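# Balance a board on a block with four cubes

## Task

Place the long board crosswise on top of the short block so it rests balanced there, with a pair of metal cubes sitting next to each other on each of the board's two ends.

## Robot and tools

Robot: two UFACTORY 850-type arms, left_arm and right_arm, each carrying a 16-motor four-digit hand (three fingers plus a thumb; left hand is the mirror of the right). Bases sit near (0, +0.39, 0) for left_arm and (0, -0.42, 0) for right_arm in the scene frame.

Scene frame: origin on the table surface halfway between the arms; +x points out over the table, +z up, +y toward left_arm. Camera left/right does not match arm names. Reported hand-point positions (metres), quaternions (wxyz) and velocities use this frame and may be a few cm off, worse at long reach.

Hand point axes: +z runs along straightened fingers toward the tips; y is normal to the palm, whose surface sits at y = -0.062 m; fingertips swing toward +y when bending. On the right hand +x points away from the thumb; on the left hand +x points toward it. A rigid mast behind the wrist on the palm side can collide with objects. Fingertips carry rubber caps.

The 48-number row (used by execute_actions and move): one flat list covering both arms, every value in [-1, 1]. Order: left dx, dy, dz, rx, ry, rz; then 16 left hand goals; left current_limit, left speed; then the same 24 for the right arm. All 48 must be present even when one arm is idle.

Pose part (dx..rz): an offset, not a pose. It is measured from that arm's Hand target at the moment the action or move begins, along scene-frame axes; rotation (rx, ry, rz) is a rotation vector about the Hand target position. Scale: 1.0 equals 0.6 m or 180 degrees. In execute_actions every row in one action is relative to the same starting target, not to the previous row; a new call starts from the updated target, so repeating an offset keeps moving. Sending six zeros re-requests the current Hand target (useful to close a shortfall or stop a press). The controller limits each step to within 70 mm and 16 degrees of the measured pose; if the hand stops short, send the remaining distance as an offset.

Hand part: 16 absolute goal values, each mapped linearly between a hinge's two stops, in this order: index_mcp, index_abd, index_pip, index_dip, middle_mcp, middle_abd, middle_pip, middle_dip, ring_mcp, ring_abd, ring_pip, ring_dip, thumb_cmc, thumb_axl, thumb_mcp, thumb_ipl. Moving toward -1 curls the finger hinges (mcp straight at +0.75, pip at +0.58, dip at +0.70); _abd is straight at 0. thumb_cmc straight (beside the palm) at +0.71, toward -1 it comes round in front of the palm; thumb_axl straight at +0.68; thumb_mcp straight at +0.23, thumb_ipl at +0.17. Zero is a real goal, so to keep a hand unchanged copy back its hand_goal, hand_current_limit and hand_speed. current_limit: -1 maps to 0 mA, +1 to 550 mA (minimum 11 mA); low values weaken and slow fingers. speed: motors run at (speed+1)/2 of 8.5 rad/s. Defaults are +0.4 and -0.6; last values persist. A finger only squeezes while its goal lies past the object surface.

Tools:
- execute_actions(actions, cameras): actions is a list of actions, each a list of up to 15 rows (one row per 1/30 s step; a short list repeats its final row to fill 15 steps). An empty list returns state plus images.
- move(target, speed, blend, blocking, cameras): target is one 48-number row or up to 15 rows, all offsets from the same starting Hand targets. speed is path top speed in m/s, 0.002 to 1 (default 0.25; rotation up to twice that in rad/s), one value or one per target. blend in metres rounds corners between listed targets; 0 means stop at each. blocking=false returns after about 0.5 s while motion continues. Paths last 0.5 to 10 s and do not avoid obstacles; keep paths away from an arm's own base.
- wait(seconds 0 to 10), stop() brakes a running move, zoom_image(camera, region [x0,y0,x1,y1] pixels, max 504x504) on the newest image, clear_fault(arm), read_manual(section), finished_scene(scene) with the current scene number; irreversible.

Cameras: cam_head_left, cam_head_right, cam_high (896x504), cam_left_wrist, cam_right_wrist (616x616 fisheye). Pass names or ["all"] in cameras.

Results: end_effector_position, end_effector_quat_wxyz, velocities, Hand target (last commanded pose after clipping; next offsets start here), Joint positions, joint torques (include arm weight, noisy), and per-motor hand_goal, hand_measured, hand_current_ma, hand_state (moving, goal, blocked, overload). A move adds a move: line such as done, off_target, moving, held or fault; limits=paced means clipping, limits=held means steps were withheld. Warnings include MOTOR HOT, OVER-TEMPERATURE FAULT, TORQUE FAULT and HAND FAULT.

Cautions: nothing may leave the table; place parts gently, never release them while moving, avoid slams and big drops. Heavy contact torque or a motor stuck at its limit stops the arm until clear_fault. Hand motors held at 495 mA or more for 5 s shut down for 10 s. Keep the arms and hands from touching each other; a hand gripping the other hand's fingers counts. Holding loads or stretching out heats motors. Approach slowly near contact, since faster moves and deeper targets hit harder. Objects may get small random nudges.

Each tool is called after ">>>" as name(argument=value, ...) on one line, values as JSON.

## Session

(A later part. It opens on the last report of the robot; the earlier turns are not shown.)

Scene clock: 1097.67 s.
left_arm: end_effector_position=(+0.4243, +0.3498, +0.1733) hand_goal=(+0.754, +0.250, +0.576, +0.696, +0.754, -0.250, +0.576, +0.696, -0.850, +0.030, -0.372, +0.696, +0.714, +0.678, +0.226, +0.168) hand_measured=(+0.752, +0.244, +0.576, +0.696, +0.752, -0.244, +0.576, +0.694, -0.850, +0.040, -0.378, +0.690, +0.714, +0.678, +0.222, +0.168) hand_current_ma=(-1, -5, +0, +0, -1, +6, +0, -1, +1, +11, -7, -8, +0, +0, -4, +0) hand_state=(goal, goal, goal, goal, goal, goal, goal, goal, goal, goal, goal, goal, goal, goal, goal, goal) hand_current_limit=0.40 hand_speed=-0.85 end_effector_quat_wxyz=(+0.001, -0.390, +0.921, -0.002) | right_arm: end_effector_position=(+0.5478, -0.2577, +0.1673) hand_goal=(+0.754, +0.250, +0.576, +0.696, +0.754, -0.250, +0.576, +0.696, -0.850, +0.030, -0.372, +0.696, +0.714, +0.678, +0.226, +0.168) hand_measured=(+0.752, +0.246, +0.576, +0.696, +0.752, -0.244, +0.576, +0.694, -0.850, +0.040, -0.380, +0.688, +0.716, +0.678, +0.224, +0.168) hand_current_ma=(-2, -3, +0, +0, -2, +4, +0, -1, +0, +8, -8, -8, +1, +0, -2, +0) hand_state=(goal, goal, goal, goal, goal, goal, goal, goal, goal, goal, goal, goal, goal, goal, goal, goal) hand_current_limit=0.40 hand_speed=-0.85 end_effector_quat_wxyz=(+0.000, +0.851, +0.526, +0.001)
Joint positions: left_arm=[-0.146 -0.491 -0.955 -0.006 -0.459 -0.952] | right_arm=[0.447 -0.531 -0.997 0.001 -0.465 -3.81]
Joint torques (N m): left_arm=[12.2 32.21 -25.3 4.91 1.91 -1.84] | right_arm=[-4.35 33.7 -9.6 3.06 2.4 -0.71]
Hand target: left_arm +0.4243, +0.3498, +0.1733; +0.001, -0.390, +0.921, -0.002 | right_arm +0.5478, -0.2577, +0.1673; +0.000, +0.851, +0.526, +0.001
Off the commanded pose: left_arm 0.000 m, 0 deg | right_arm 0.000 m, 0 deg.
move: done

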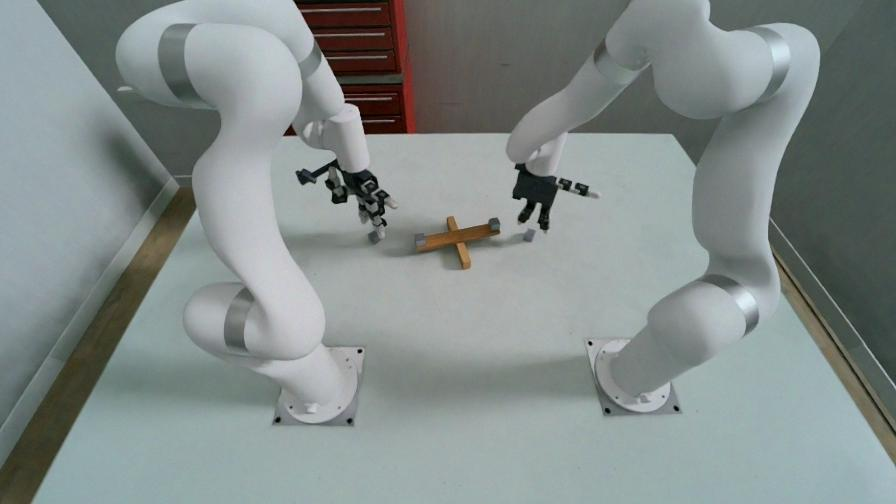

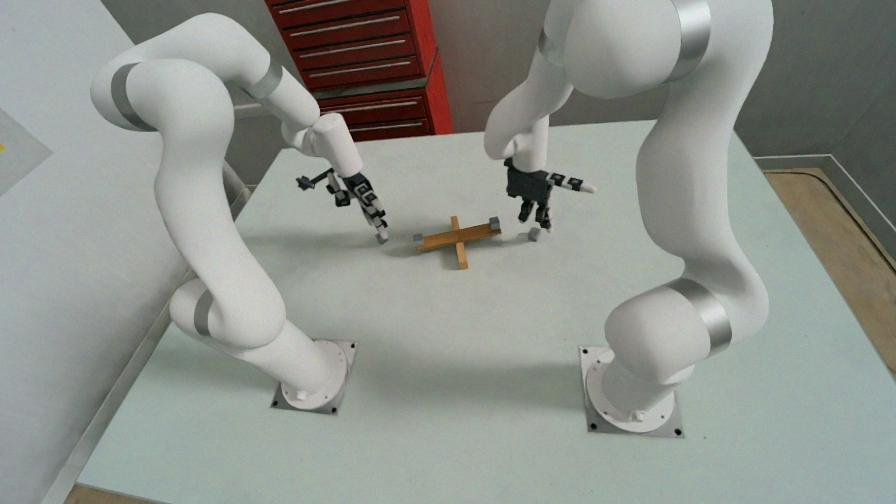

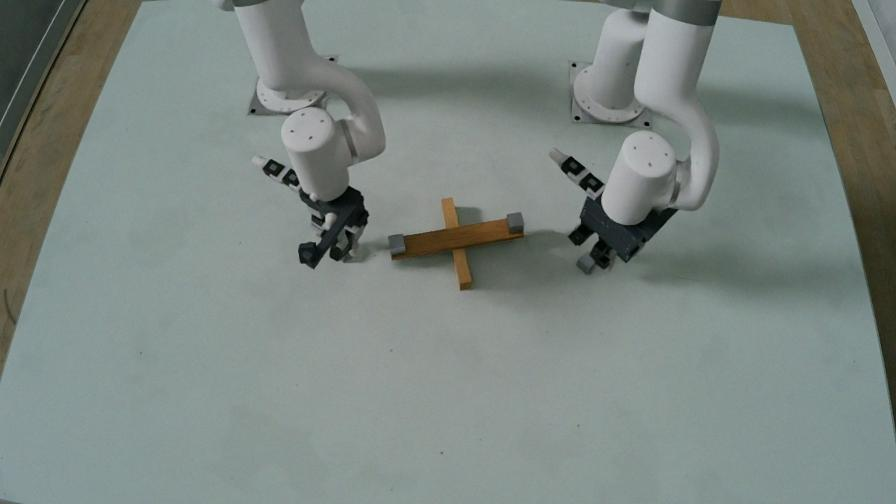

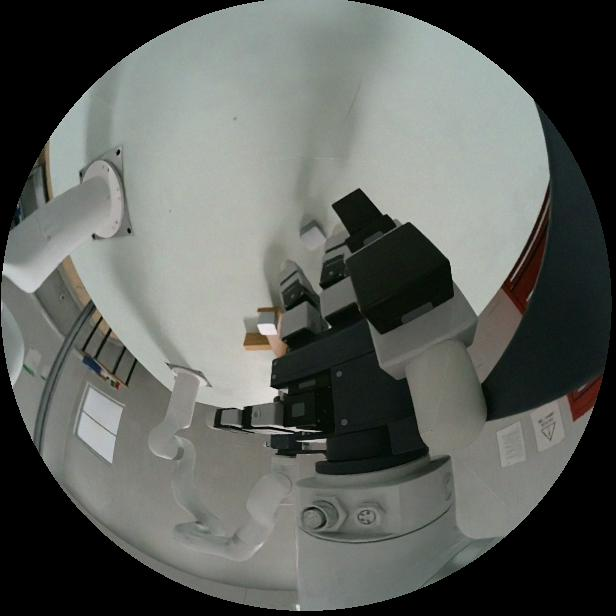

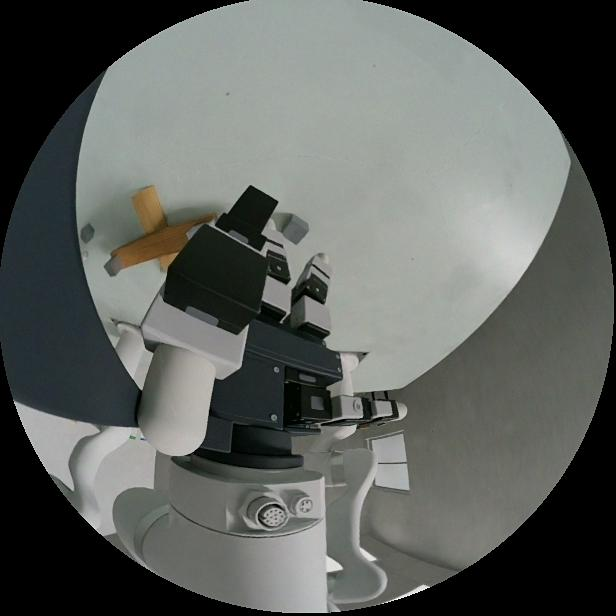

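>>> move(target=[0,0,-0.0738,0,0,0, 0.754,0.25,0.576,0.696, 0.754,-0.25,0.576,0.696, -0.85,0.03,-0.372,0.696, 0.714,0.678,0.226,0.168, 0.4,-0.85, 0,0,-0.0638,0,0,0, 0.754,0.25,0.576,0.696, 0.754,-0.25,0.576,0.696, -0.85,0.03,-0.372,0.696, 0.714,0.678,0.226,0.168, 0.4,-0.85], speed=[0.08], cameras=["all"])

>>> zoom_image(camera="cam_left_wrist", region=[230, 160, 410, 340])

>>> zoom_image(camera="cam_right_wrist", region=[200, 160, 380, 340])

Scene clock: 1107.13 s.
left_arm: end_effector_position=(+0.4243, +0.3498, +0.1290) hand_goal=(+0.754, +0.250, +0.576, +0.696, +0.754, -0.250, +0.576, +0.696, -0.850, +0.030, -0.372, +0.696, +0.714, +0.678, +0.226, +0.168) hand_measured=(+0.752, +0.244, +0.576, +0.696, +0.752, -0.244, +0.576, +0.694, -0.850, +0.040, -0.378, +0.690, +0.714, +0.678, +0.222, +0.168) hand_current_ma=(-1, -5, +0, +0, -1, +6, +0, -1, +1, +11, -7, -8, +0, +0, -4, +0) hand_state=(goal, goal, goal, goal, goal, goal, goal, goal, goal, goal, goal, goal, goal, goal, goal, goal) hand_current_limit=0.40 hand_speed=-0.85 end_effector_quat_wxyz=(+0.001, -0.390, +0.921, -0.002) | right_arm: end_effector_position=(+0.5478, -0.2577, +0.1290) hand_goal=(+0.754, +0.250, +0.576, +0.696, +0.754, -0.250, +0.576, +0.696, -0.850, +0.030, -0.372, +0.696, +0.714, +0.678, +0.226, +0.168) hand_measured=(+0.752, +0.246, +0.576, +0.696, +0.752, -0.244, +0.576, +0.694, -0.850, +0.040, -0.380, +0.688, +0.716, +0.678, +0.224, +0.168) hand_current_ma=(-2, -3, +0, +0, -2, +4, +0, -1, +0, +8, -8, -8, +1, +0, -2, +0) hand_state=(goal, goal, goal, goal, goal, goal, goal, goal, goal, goal, goal, goal, goal, goal, goal, goal) hand_current_limit=0.40 hand_speed=-0.85 end_effector_quat_wxyz=(+0.000, +0.851, +0.526, +0.001)
Joint positions: left_arm=[-0.146 -0.577 -0.953 -0.007 -0.371 -0.951] | right_arm=[0.447 -0.603 -0.997 0.002 -0.392 -3.81]
Joint torques (N m): left_arm=[10.84 33.83 -25.28 -2.83 1.74 1.76] | right_arm=[-4.33 35.67 -15.09 3.97 2.31 -1.05]
Hand target: left_arm +0.4243, +0.3498, +0.1290; +0.001, -0.390, +0.921, -0.002 | right_arm +0.5478, -0.2577, +0.1290; +0.000, +0.851, +0.526, +0.001
Off the commanded pose: left_arm 0.000 m, 0 deg | right_arm 0.000 m, 0 deg.
move: done

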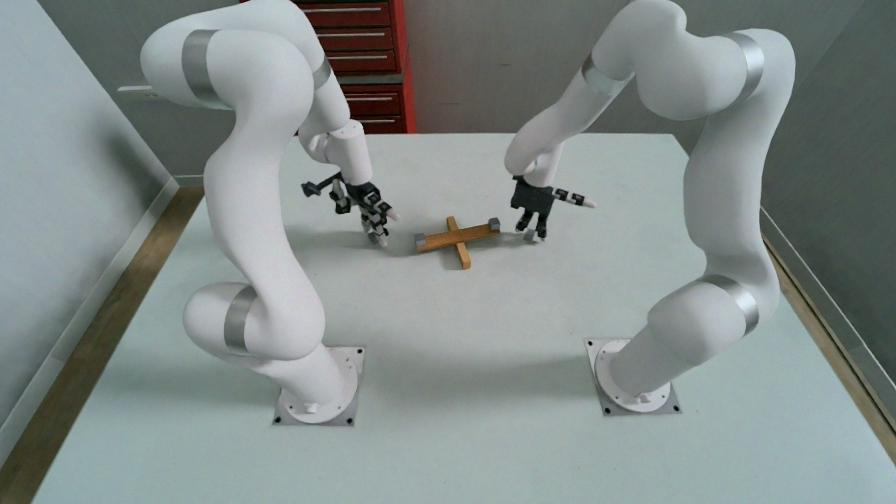

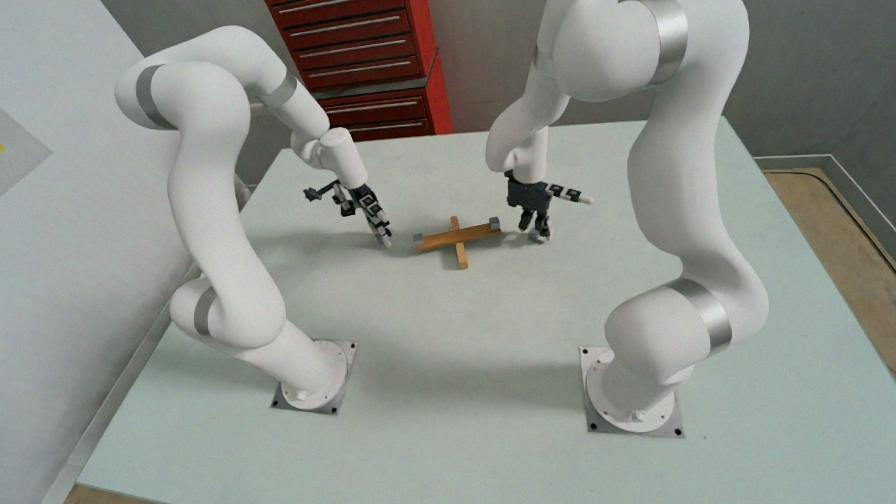

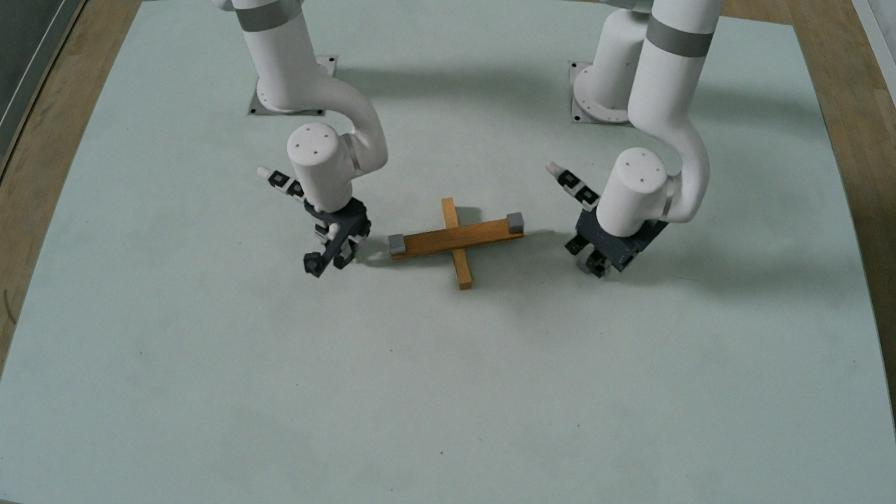

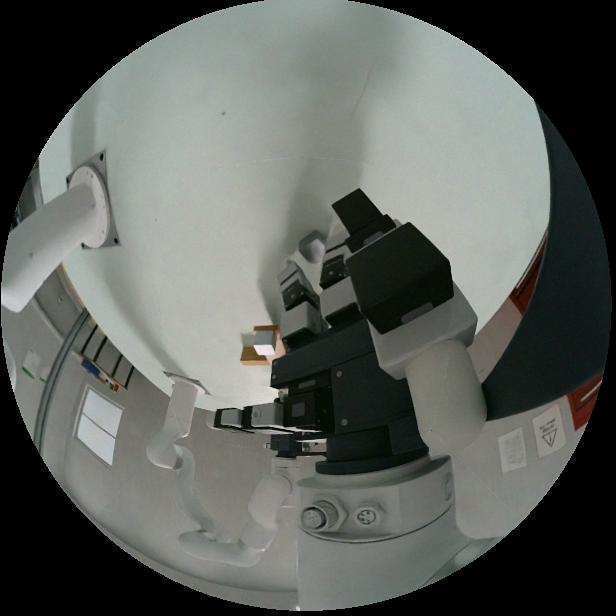

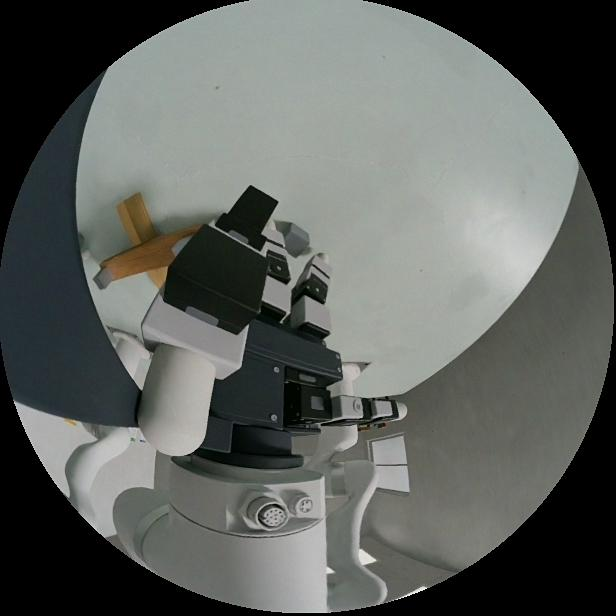

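Scaled by 2.800 from the camera's 616x616 image, which has a finer 880x880 frame.

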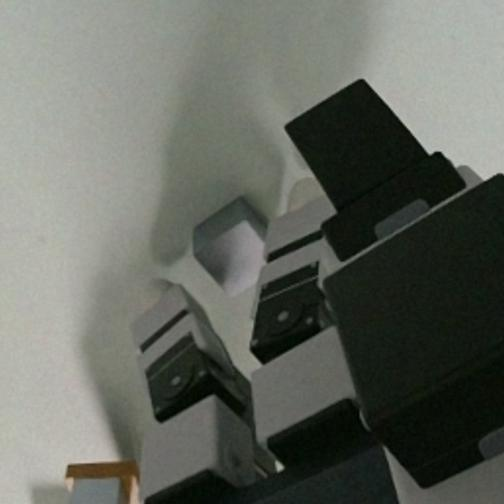

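Scaled by 2.800 from the camera's 616x616 image, which has a finer 880x880 frame.

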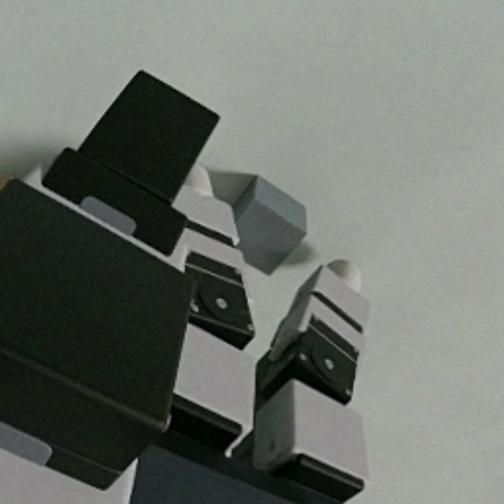

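>>> move(target=[[0,0,0,0,0,0, 0.754,-0.12,0.576,0.696, 0.754,0.12,0.576,0.696, -0.85,0.03,-0.372,0.696, 0.714,0.678,0.226,0.168, 0.4,-0.85, 0,0,0,0,0,0, 0.754,-0.12,0.576,0.696, 0.754,0.12,0.576,0.696, -0.85,0.03,-0.372,0.696, 0.714,0.678,0.226,0.168, 0.4,-0.85],[0,0,0.2017,0,0,0, 0.754,-0.12,0.576,0.696, 0.754,0.12,0.576,0.696, -0.85,0.03,-0.372,0.696, 0.714,0.678,0.226,0.168, 0.4,-0.85, 0,0,0.2017,0,0,0, 0.754,-0.12,0.576,0.696, 0.754,0.12,0.576,0.696, -0.85,0.03,-0.372,0.696, 0.714,0.678,0.226,0.168, 0.4,-0.85],[-0.0232,-0.2838,0.2017,0,0,-0.1728, 0.754,-0.12,0.576,0.696, 0.754,0.12,0.576,0.696, -0.85,0.03,-0.372,0.696, 0.714,0.678,0.226,0.168, 0.4,-0.85, -0.0888,0.1983,0.2017,0,0,-0.27, 0.754,-0.12,0.576,0.696, 0.754,0.12,0.576,0.696, -0.85,0.03,-0.372,0.696, 0.714,0.678,0.226,0.168, 0.4,-0.85]], speed=[0.05,0.08,0.1], cameras=["all"])

>>> zoom_image(camera="cam_left_wrist", region=[230, 160, 410, 340])

>>> zoom_image(camera="cam_right_wrist", region=[200, 160, 380, 340])

>>> zoom_image(camera="cam_head_left", region=[390, 170, 530, 310])

>>> zoom_image(camera="cam_high", region=[370, 180, 530, 340])

Scene clock: 1139.27 s.
left_arm: end_effector_position=(+0.4104, +0.1796, +0.2500) hand_goal=(+0.754, -0.120, +0.576, +0.696, +0.754, +0.120, +0.576, +0.696, -0.850, +0.030, -0.372, +0.696, +0.714, +0.678, +0.226, +0.168) hand_measured=(+0.752, +0.018, +0.576, +0.696, +0.752, -0.030, +0.576, +0.694, -0.850, +0.040, -0.378, +0.690, +0.714, +0.678, +0.222, +0.168) hand_current_ma=(-1, +385, +0, +0, -1, -385, +0, -1, +1, +11, -7, -8, +0, +0, -4, +0) hand_state=(goal, blocked, goal, goal, goal, blocked, goal, goal, goal, goal, goal, goal, goal, goal, goal, goal) hand_current_limit=0.40 hand_speed=-0.85 end_effector_quat_wxyz=(+0.000, -0.129, +0.992, -0.002) | right_arm: end_effector_position=(+0.4945, -0.1387, +0.2500) hand_goal=(+0.754, -0.120, +0.576, +0.696, +0.754, +0.120, +0.576, +0.696, -0.850, +0.030, -0.372, +0.696, +0.714, +0.678, +0.226, +0.168) hand_measured=(+0.752, +0.012, +0.576, +0.696, +0.752, -0.030, +0.576, +0.694, -0.850, +0.040, -0.380, +0.688, +0.716, +0.678, +0.224, +0.168) hand_current_ma=(-2, +356, +0, +0, -2, -385, +0, -1, +0, +8, -8, -8, +1, +0, -2, +0) hand_state=(goal, blocked, goal, goal, goal, blocked, goal, goal, goal, goal, goal, goal, goal, goal, goal, goal) hand_current_limit=0.40 hand_speed=-0.85 end_effector_quat_wxyz=(+0.000, +0.992, +0.129, +0.001)
Joint positions: left_arm=[-0.545 -0.422 -1.069 -0.005 -0.644 -0.809] | right_arm=[0.66 -0.588 -1.316 -0.001 -0.726 -2.746]
Joint torques (N m): left_arm=[-13.16 29.58 -27.99 -3.04 -2.16 1.7] | right_arm=[9.43 39.9 -18.43 -3.44 -2.28 0.97]
Hand target: left_arm +0.4104, +0.1796, +0.2500; +0.000, -0.129, +0.992, -0.002 | right_arm +0.4945, -0.1387, +0.2500; +0.000, +0.992, +0.129, +0.001
Off the commanded pose: left_arm 0.000 m, 0 deg | right_arm 0.000 m, 0 deg.
move: done

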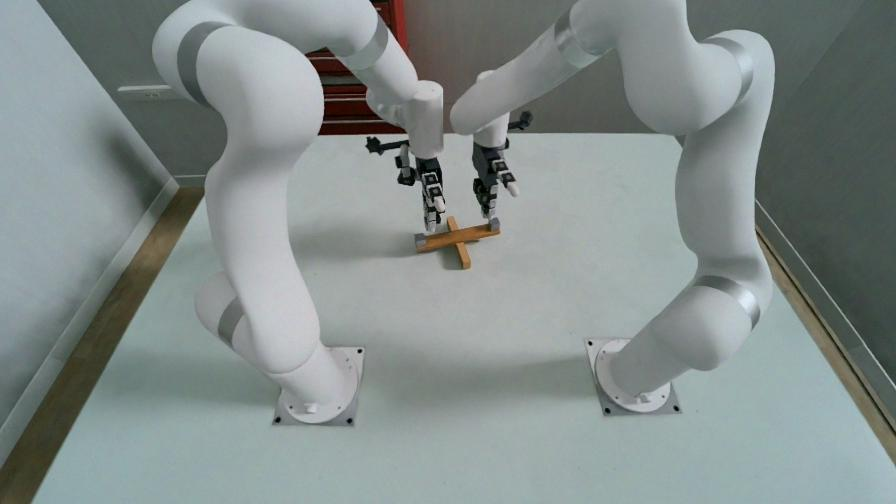

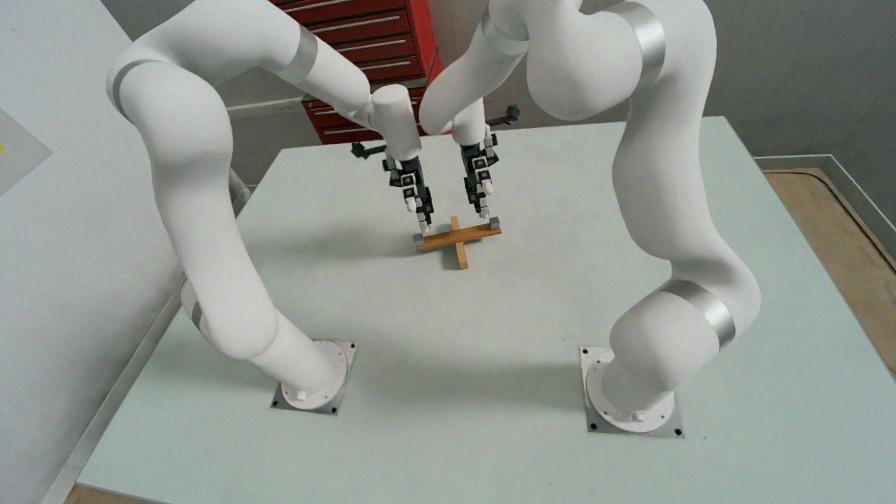

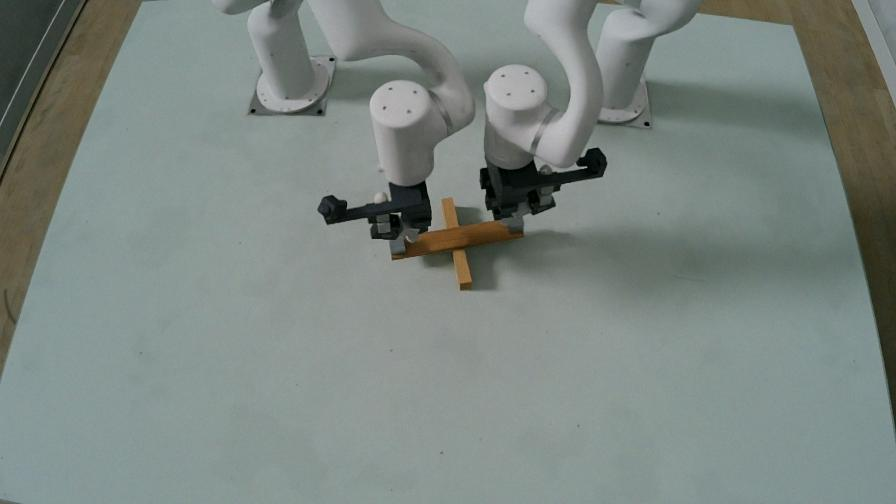

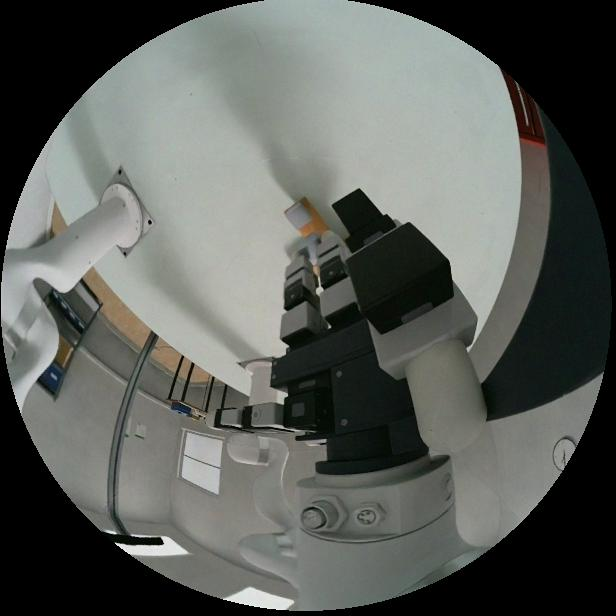

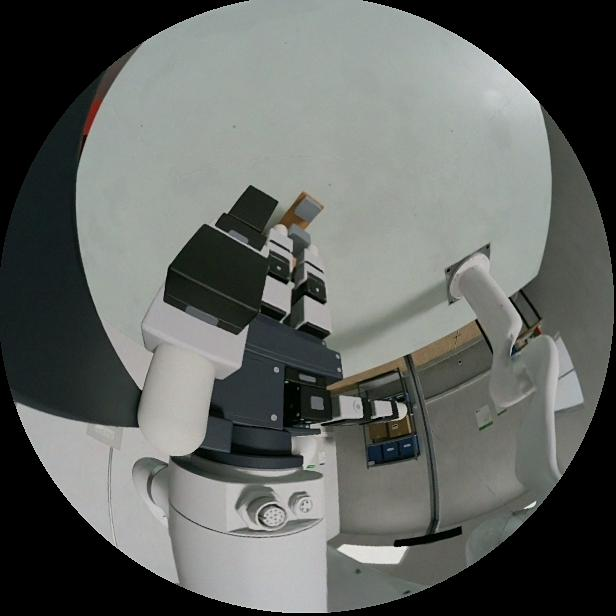

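Scaled by 2.800 from the camera's 616x616 image, which has a finer 880x880 frame.

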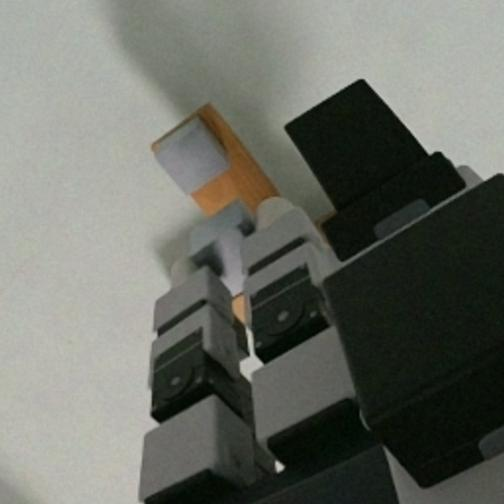

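Scaled by 2.800 from the camera's 616x616 image, which has a finer 880x880 frame.

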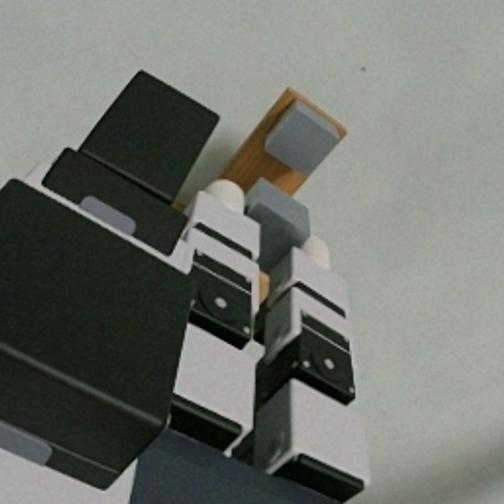

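Scaled by 3.600.

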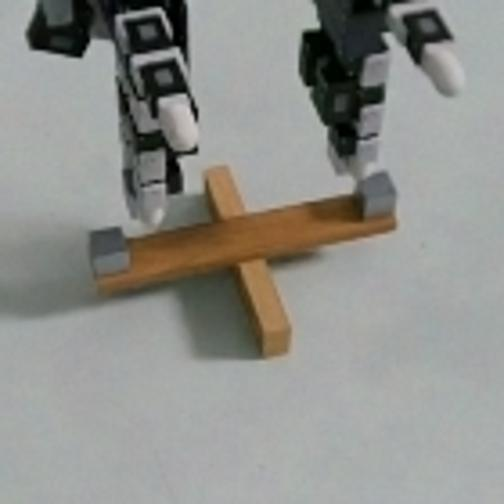

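Scaled by 3.150.

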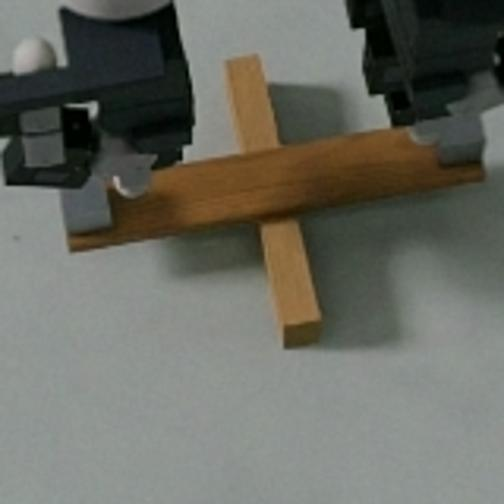

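>>> move(target=[0,0,-0.0617,0,0,0, 0.754,-0.12,0.576,0.696, 0.754,0.12,0.576,0.696, -0.85,0.03,-0.372,0.696, 0.714,0.678,0.226,0.168, 0.4,-0.85, 0,0,-0.0617,0,0,0, 0.754,-0.12,0.576,0.696, 0.754,0.12,0.576,0.696, -0.85,0.03,-0.372,0.696, 0.714,0.678,0.226,0.168, 0.4,-0.85], speed=[0.06], cameras=["all"])

>>> zoom_image(camera="cam_left_wrist", region=[260, 170, 360, 270])

>>> zoom_image(camera="cam_right_wrist", region=[250, 170, 350, 270])

>>> zoom_image(camera="cam_head_left", region=[390, 170, 530, 310])

>>> zoom_image(camera="cam_head_right", region=[390, 170, 530, 310])

Scene clock: 1150.57 s.
left_arm: end_effector_position=(+0.4104, +0.1796, +0.2131) hand_goal=(+0.754, -0.120, +0.576, +0.696, +0.754, +0.120, +0.576, +0.696, -0.850, +0.030, -0.372, +0.696, +0.714, +0.678, +0.226, +0.168) hand_measured=(+0.752, +0.018, +0.576, +0.696, +0.752, -0.030, +0.576, +0.694, -0.850, +0.040, -0.378, +0.690, +0.714, +0.678, +0.222, +0.168) hand_current_ma=(-1, +385, +0, +0, -1, -385, +0, -1, +1, +11, -7, -8, +0, +0, -4, +0) hand_state=(goal, blocked, goal, goal, goal, blocked, goal, goal, goal, goal, goal, goal, goal, goal, goal, goal) hand_current_limit=0.40 hand_speed=-0.85 end_effector_quat_wxyz=(+0.000, -0.129, +0.992, -0.002) | right_arm: end_effector_position=(+0.4946, -0.1387, +0.2131) hand_goal=(+0.754, -0.120, +0.576, +0.696, +0.754, +0.120, +0.576, +0.696, -0.850, +0.030, -0.372, +0.696, +0.714, +0.678, +0.226, +0.168) hand_measured=(+0.752, +0.012, +0.576, +0.696, +0.752, -0.030, +0.576, +0.694, -0.850, +0.040, -0.380, +0.688, +0.716, +0.678, +0.224, +0.168) hand_current_ma=(-2, +356, +0, +0, -2, -385, +0, -1, +0, +8, -8, -8, +1, +0, -2, +0) hand_state=(goal, blocked, goal, goal, goal, blocked, goal, goal, goal, goal, goal, goal, goal, goal, goal, goal) hand_current_limit=0.40 hand_speed=-0.85 end_effector_quat_wxyz=(+0.000, +0.992, +0.129, +0.001)
Joint positions: left_arm=[-0.546 -0.478 -1.05 -0.006 -0.569 -0.809] | right_arm=[0.66 -0.637 -1.297 -0.001 -0.659 -2.746]
Joint torques (N m): left_arm=[-13.68 32.68 -9.01 -3.03 1.76 1.65] | right_arm=[9.38 42.09 -10.68 -3.41 2.15 0.88]
Hand target: left_arm +0.4104, +0.1796, +0.2130; +0.000, -0.129, +0.992, -0.002 | right_arm +0.4945, -0.1387, +0.2130; +0.000, +0.992, +0.129, +0.001
Off the commanded pose: left_arm 0.000 m, 0 deg | right_arm 0.000 m, 0 deg.
move: done

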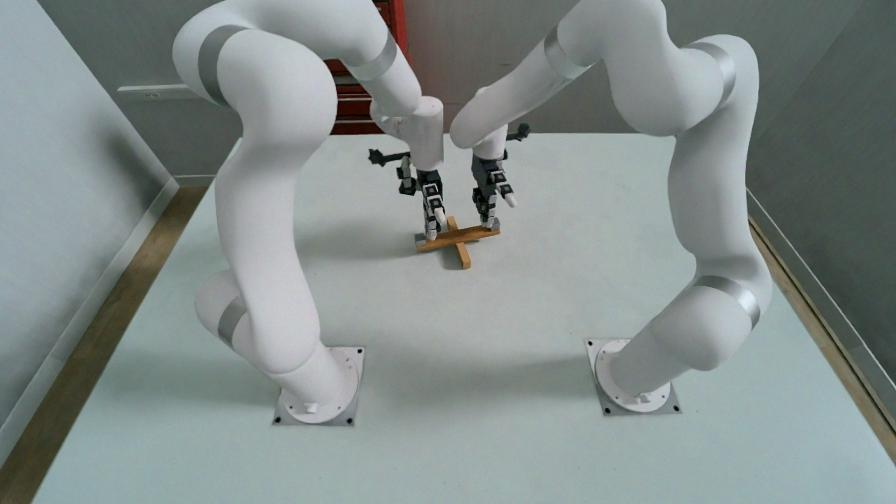

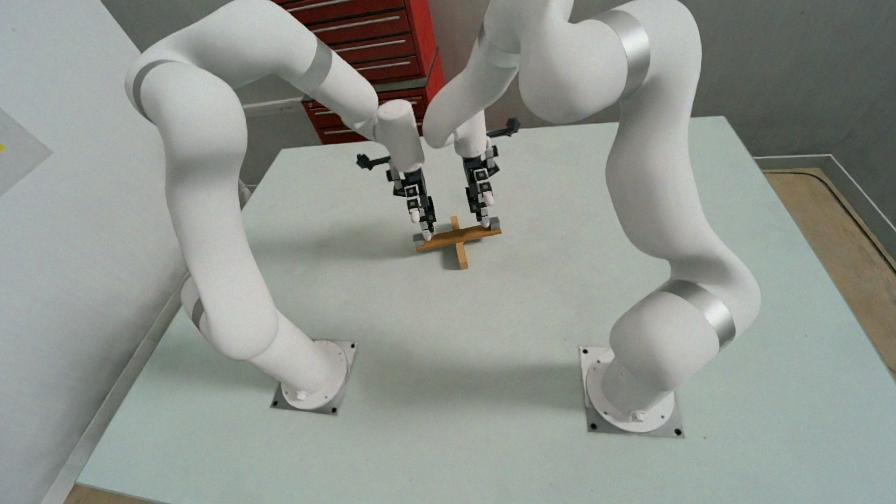

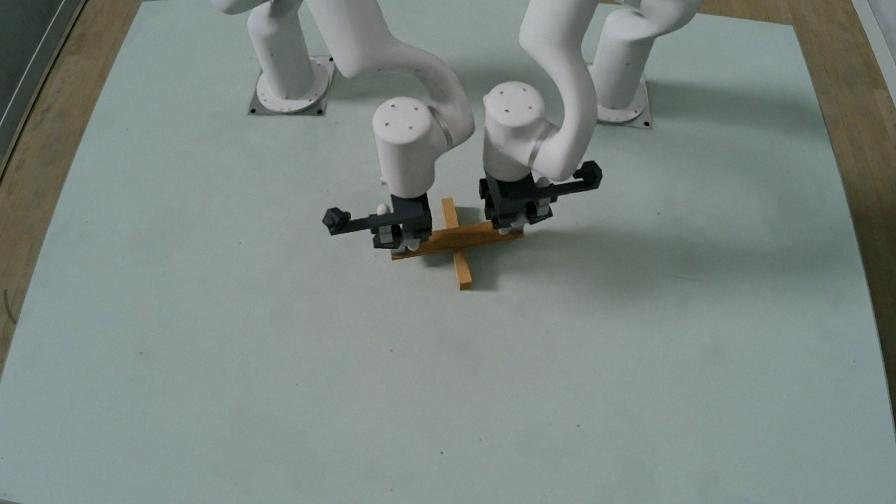

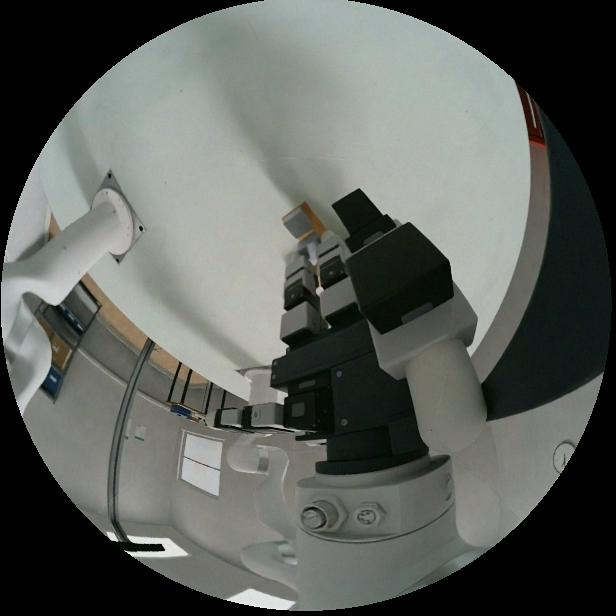

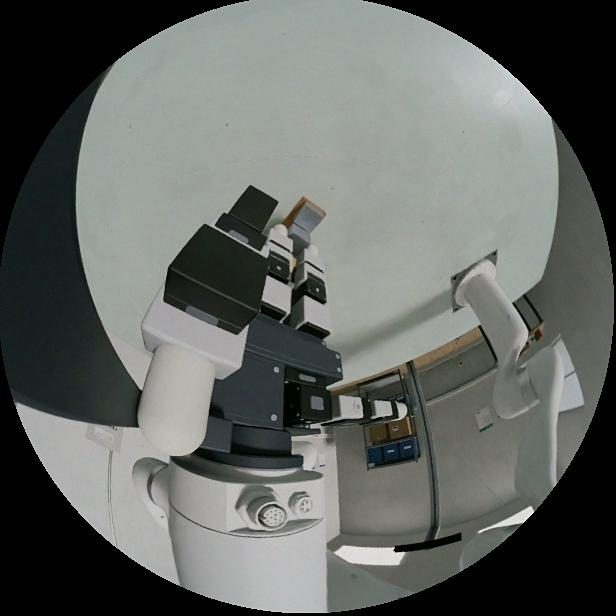

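Scaled by 5.040 from the camera's 616x616 image, which has a finer 880x880 frame.

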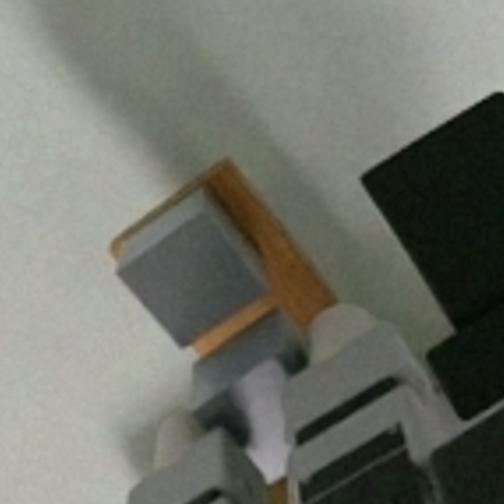

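Scaled by 5.040 from the camera's 616x616 image, which has a finer 880x880 frame.

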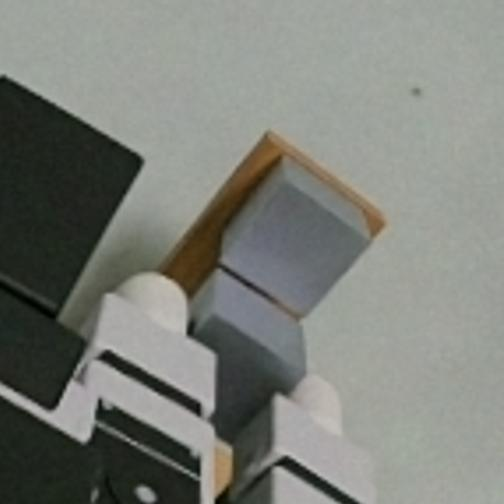

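Scaled by 3.600.

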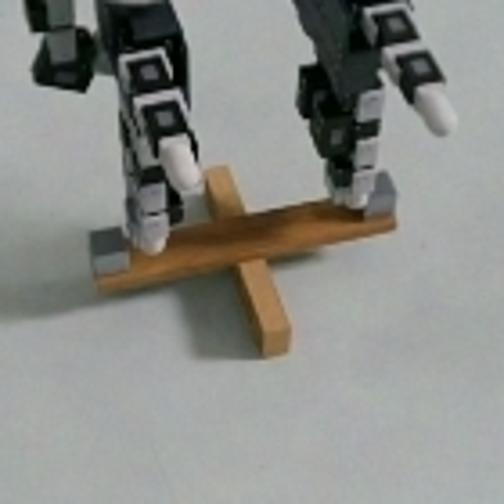

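Scaled by 3.600.

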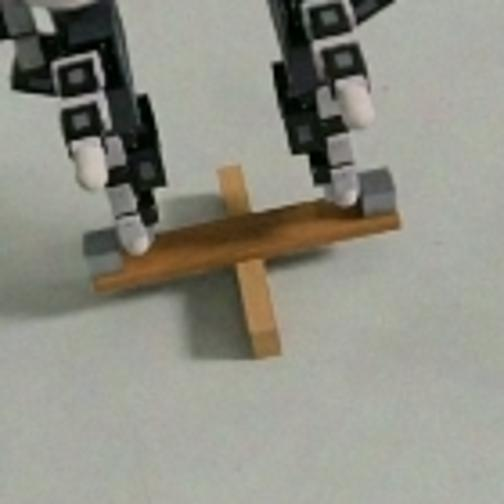

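>>> move(target=[-0.001,0.004,0,0,0,0, 0.754,-0.12,0.576,0.696, 0.754,0.12,0.576,0.696, -0.85,0.03,-0.372,0.696, 0.714,0.678,0.226,0.168, 0.4,-0.85, -0.0009,0.0034,0,0,0,0, 0.754,-0.12,0.576,0.696, 0.754,0.12,0.576,0.696, -0.85,0.03,-0.372,0.696, 0.714,0.678,0.226,0.168, 0.4,-0.85], speed=[0.03], cameras=["cam_left_wrist","cam_right_wrist"])

>>> zoom_image(camera="cam_left_wrist", region=[260, 170, 360, 270])

>>> zoom_image(camera="cam_right_wrist", region=[250, 170, 350, 270])

Scene clock: 1187.63 s.
left_arm: end_effector_position=(+0.4098, +0.1819, +0.2130) hand_goal=(+0.754, -0.120, +0.576, +0.696, +0.754, +0.120, +0.576, +0.696, -0.850, +0.030, -0.372, +0.696, +0.714, +0.678, +0.226, +0.168) hand_measured=(+0.752, +0.018, +0.576, +0.696, +0.752, -0.030, +0.576, +0.694, -0.850, +0.040, -0.378, +0.690, +0.714, +0.678, +0.222, +0.168) hand_current_ma=(-1, +385, +0, +0, -1, -385, +0, -1, +1, +11, -7, -8, +0, +0, -4, +0) hand_state=(goal, blocked, goal, goal, goal, blocked, goal, goal, goal, goal, goal, goal, goal, goal, goal, goal) hand_current_limit=0.40 hand_speed=-0.85 end_effector_quat_wxyz=(+0.000, -0.129, +0.992, -0.002) | right_arm: end_effector_position=(+0.4940, -0.1367, +0.2130) hand_goal=(+0.754, -0.120, +0.576, +0.696, +0.754, +0.120, +0.576, +0.696, -0.850, +0.030, -0.372, +0.696, +0.714, +0.678, +0.226, +0.168) hand_measured=(+0.752, +0.012, +0.576, +0.696, +0.752, -0.030, +0.576, +0.694, -0.850, +0.040, -0.380, +0.688, +0.716, +0.678, +0.224, +0.168) hand_current_ma=(-2, +356, +0, +0, -2, -385, +0, -1, +0, +8, -8, -8, +1, +0, -2, +0) hand_state=(goal, blocked, goal, goal, goal, blocked, goal, goal, goal, goal, goal, goal, goal, goal, goal, goal) hand_current_limit=0.40 hand_speed=-0.85 end_effector_quat_wxyz=(+0.000, +0.992, +0.129, +0.001)
Joint positions: left_arm=[-0.542 -0.474 -1.045 -0.006 -0.567 -0.805] | right_arm=[0.663 -0.639 -1.3 -0.001 -0.66 -2.743]
Joint torques (N m): left_arm=[13.14 64.78 -8.32 -3.3 1.78 1.63] | right_arm=[8.21 42.55 -18.51 -2.93 -2.27 0.83]
Hand target: left_arm +0.4098, +0.1820, +0.2130; +0.000, -0.129, +0.992, -0.002 | right_arm +0.4940, -0.1367, +0.2130; +0.000, +0.992, +0.129, +0.001
Off the commanded pose: left_arm 0.000 m, 0 deg | right_arm 0.000 m, 0 deg.
move: done
Images, in order (width x height): cam_left_wrist 616x616, cam_right_wrist 616x616.

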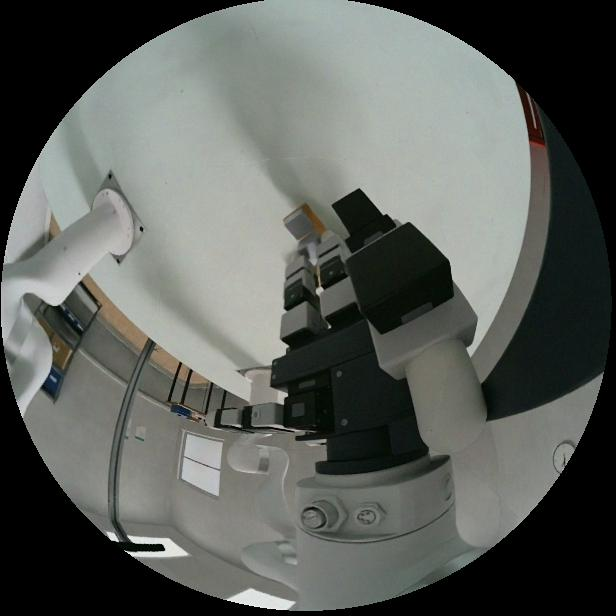

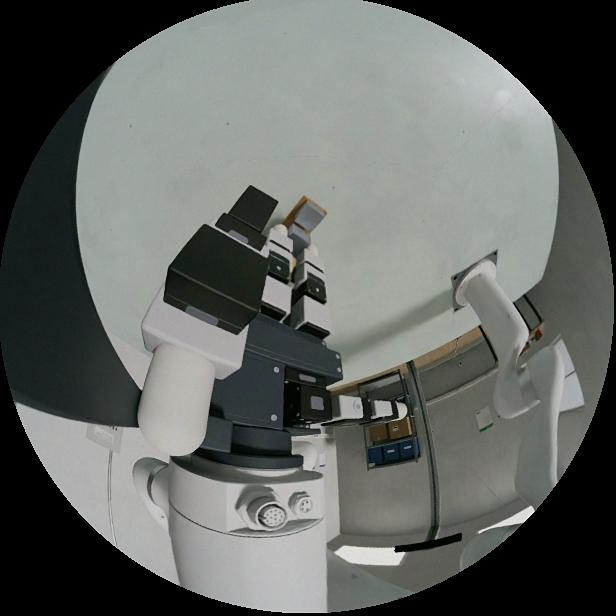

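Scaled by 5.040 from the camera's 616x616 image, which has a finer 880x880 frame.

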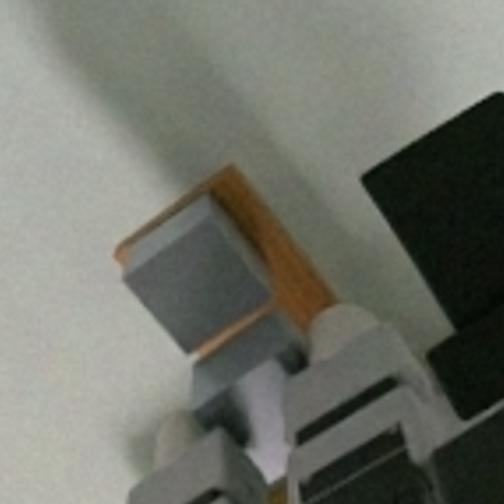

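Scaled by 5.040 from the camera's 616x616 image, which has a finer 880x880 frame.

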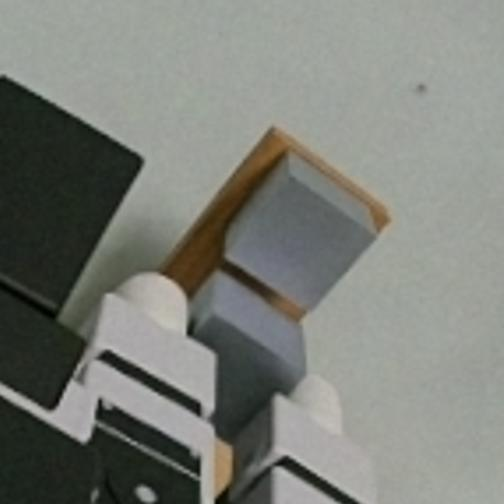

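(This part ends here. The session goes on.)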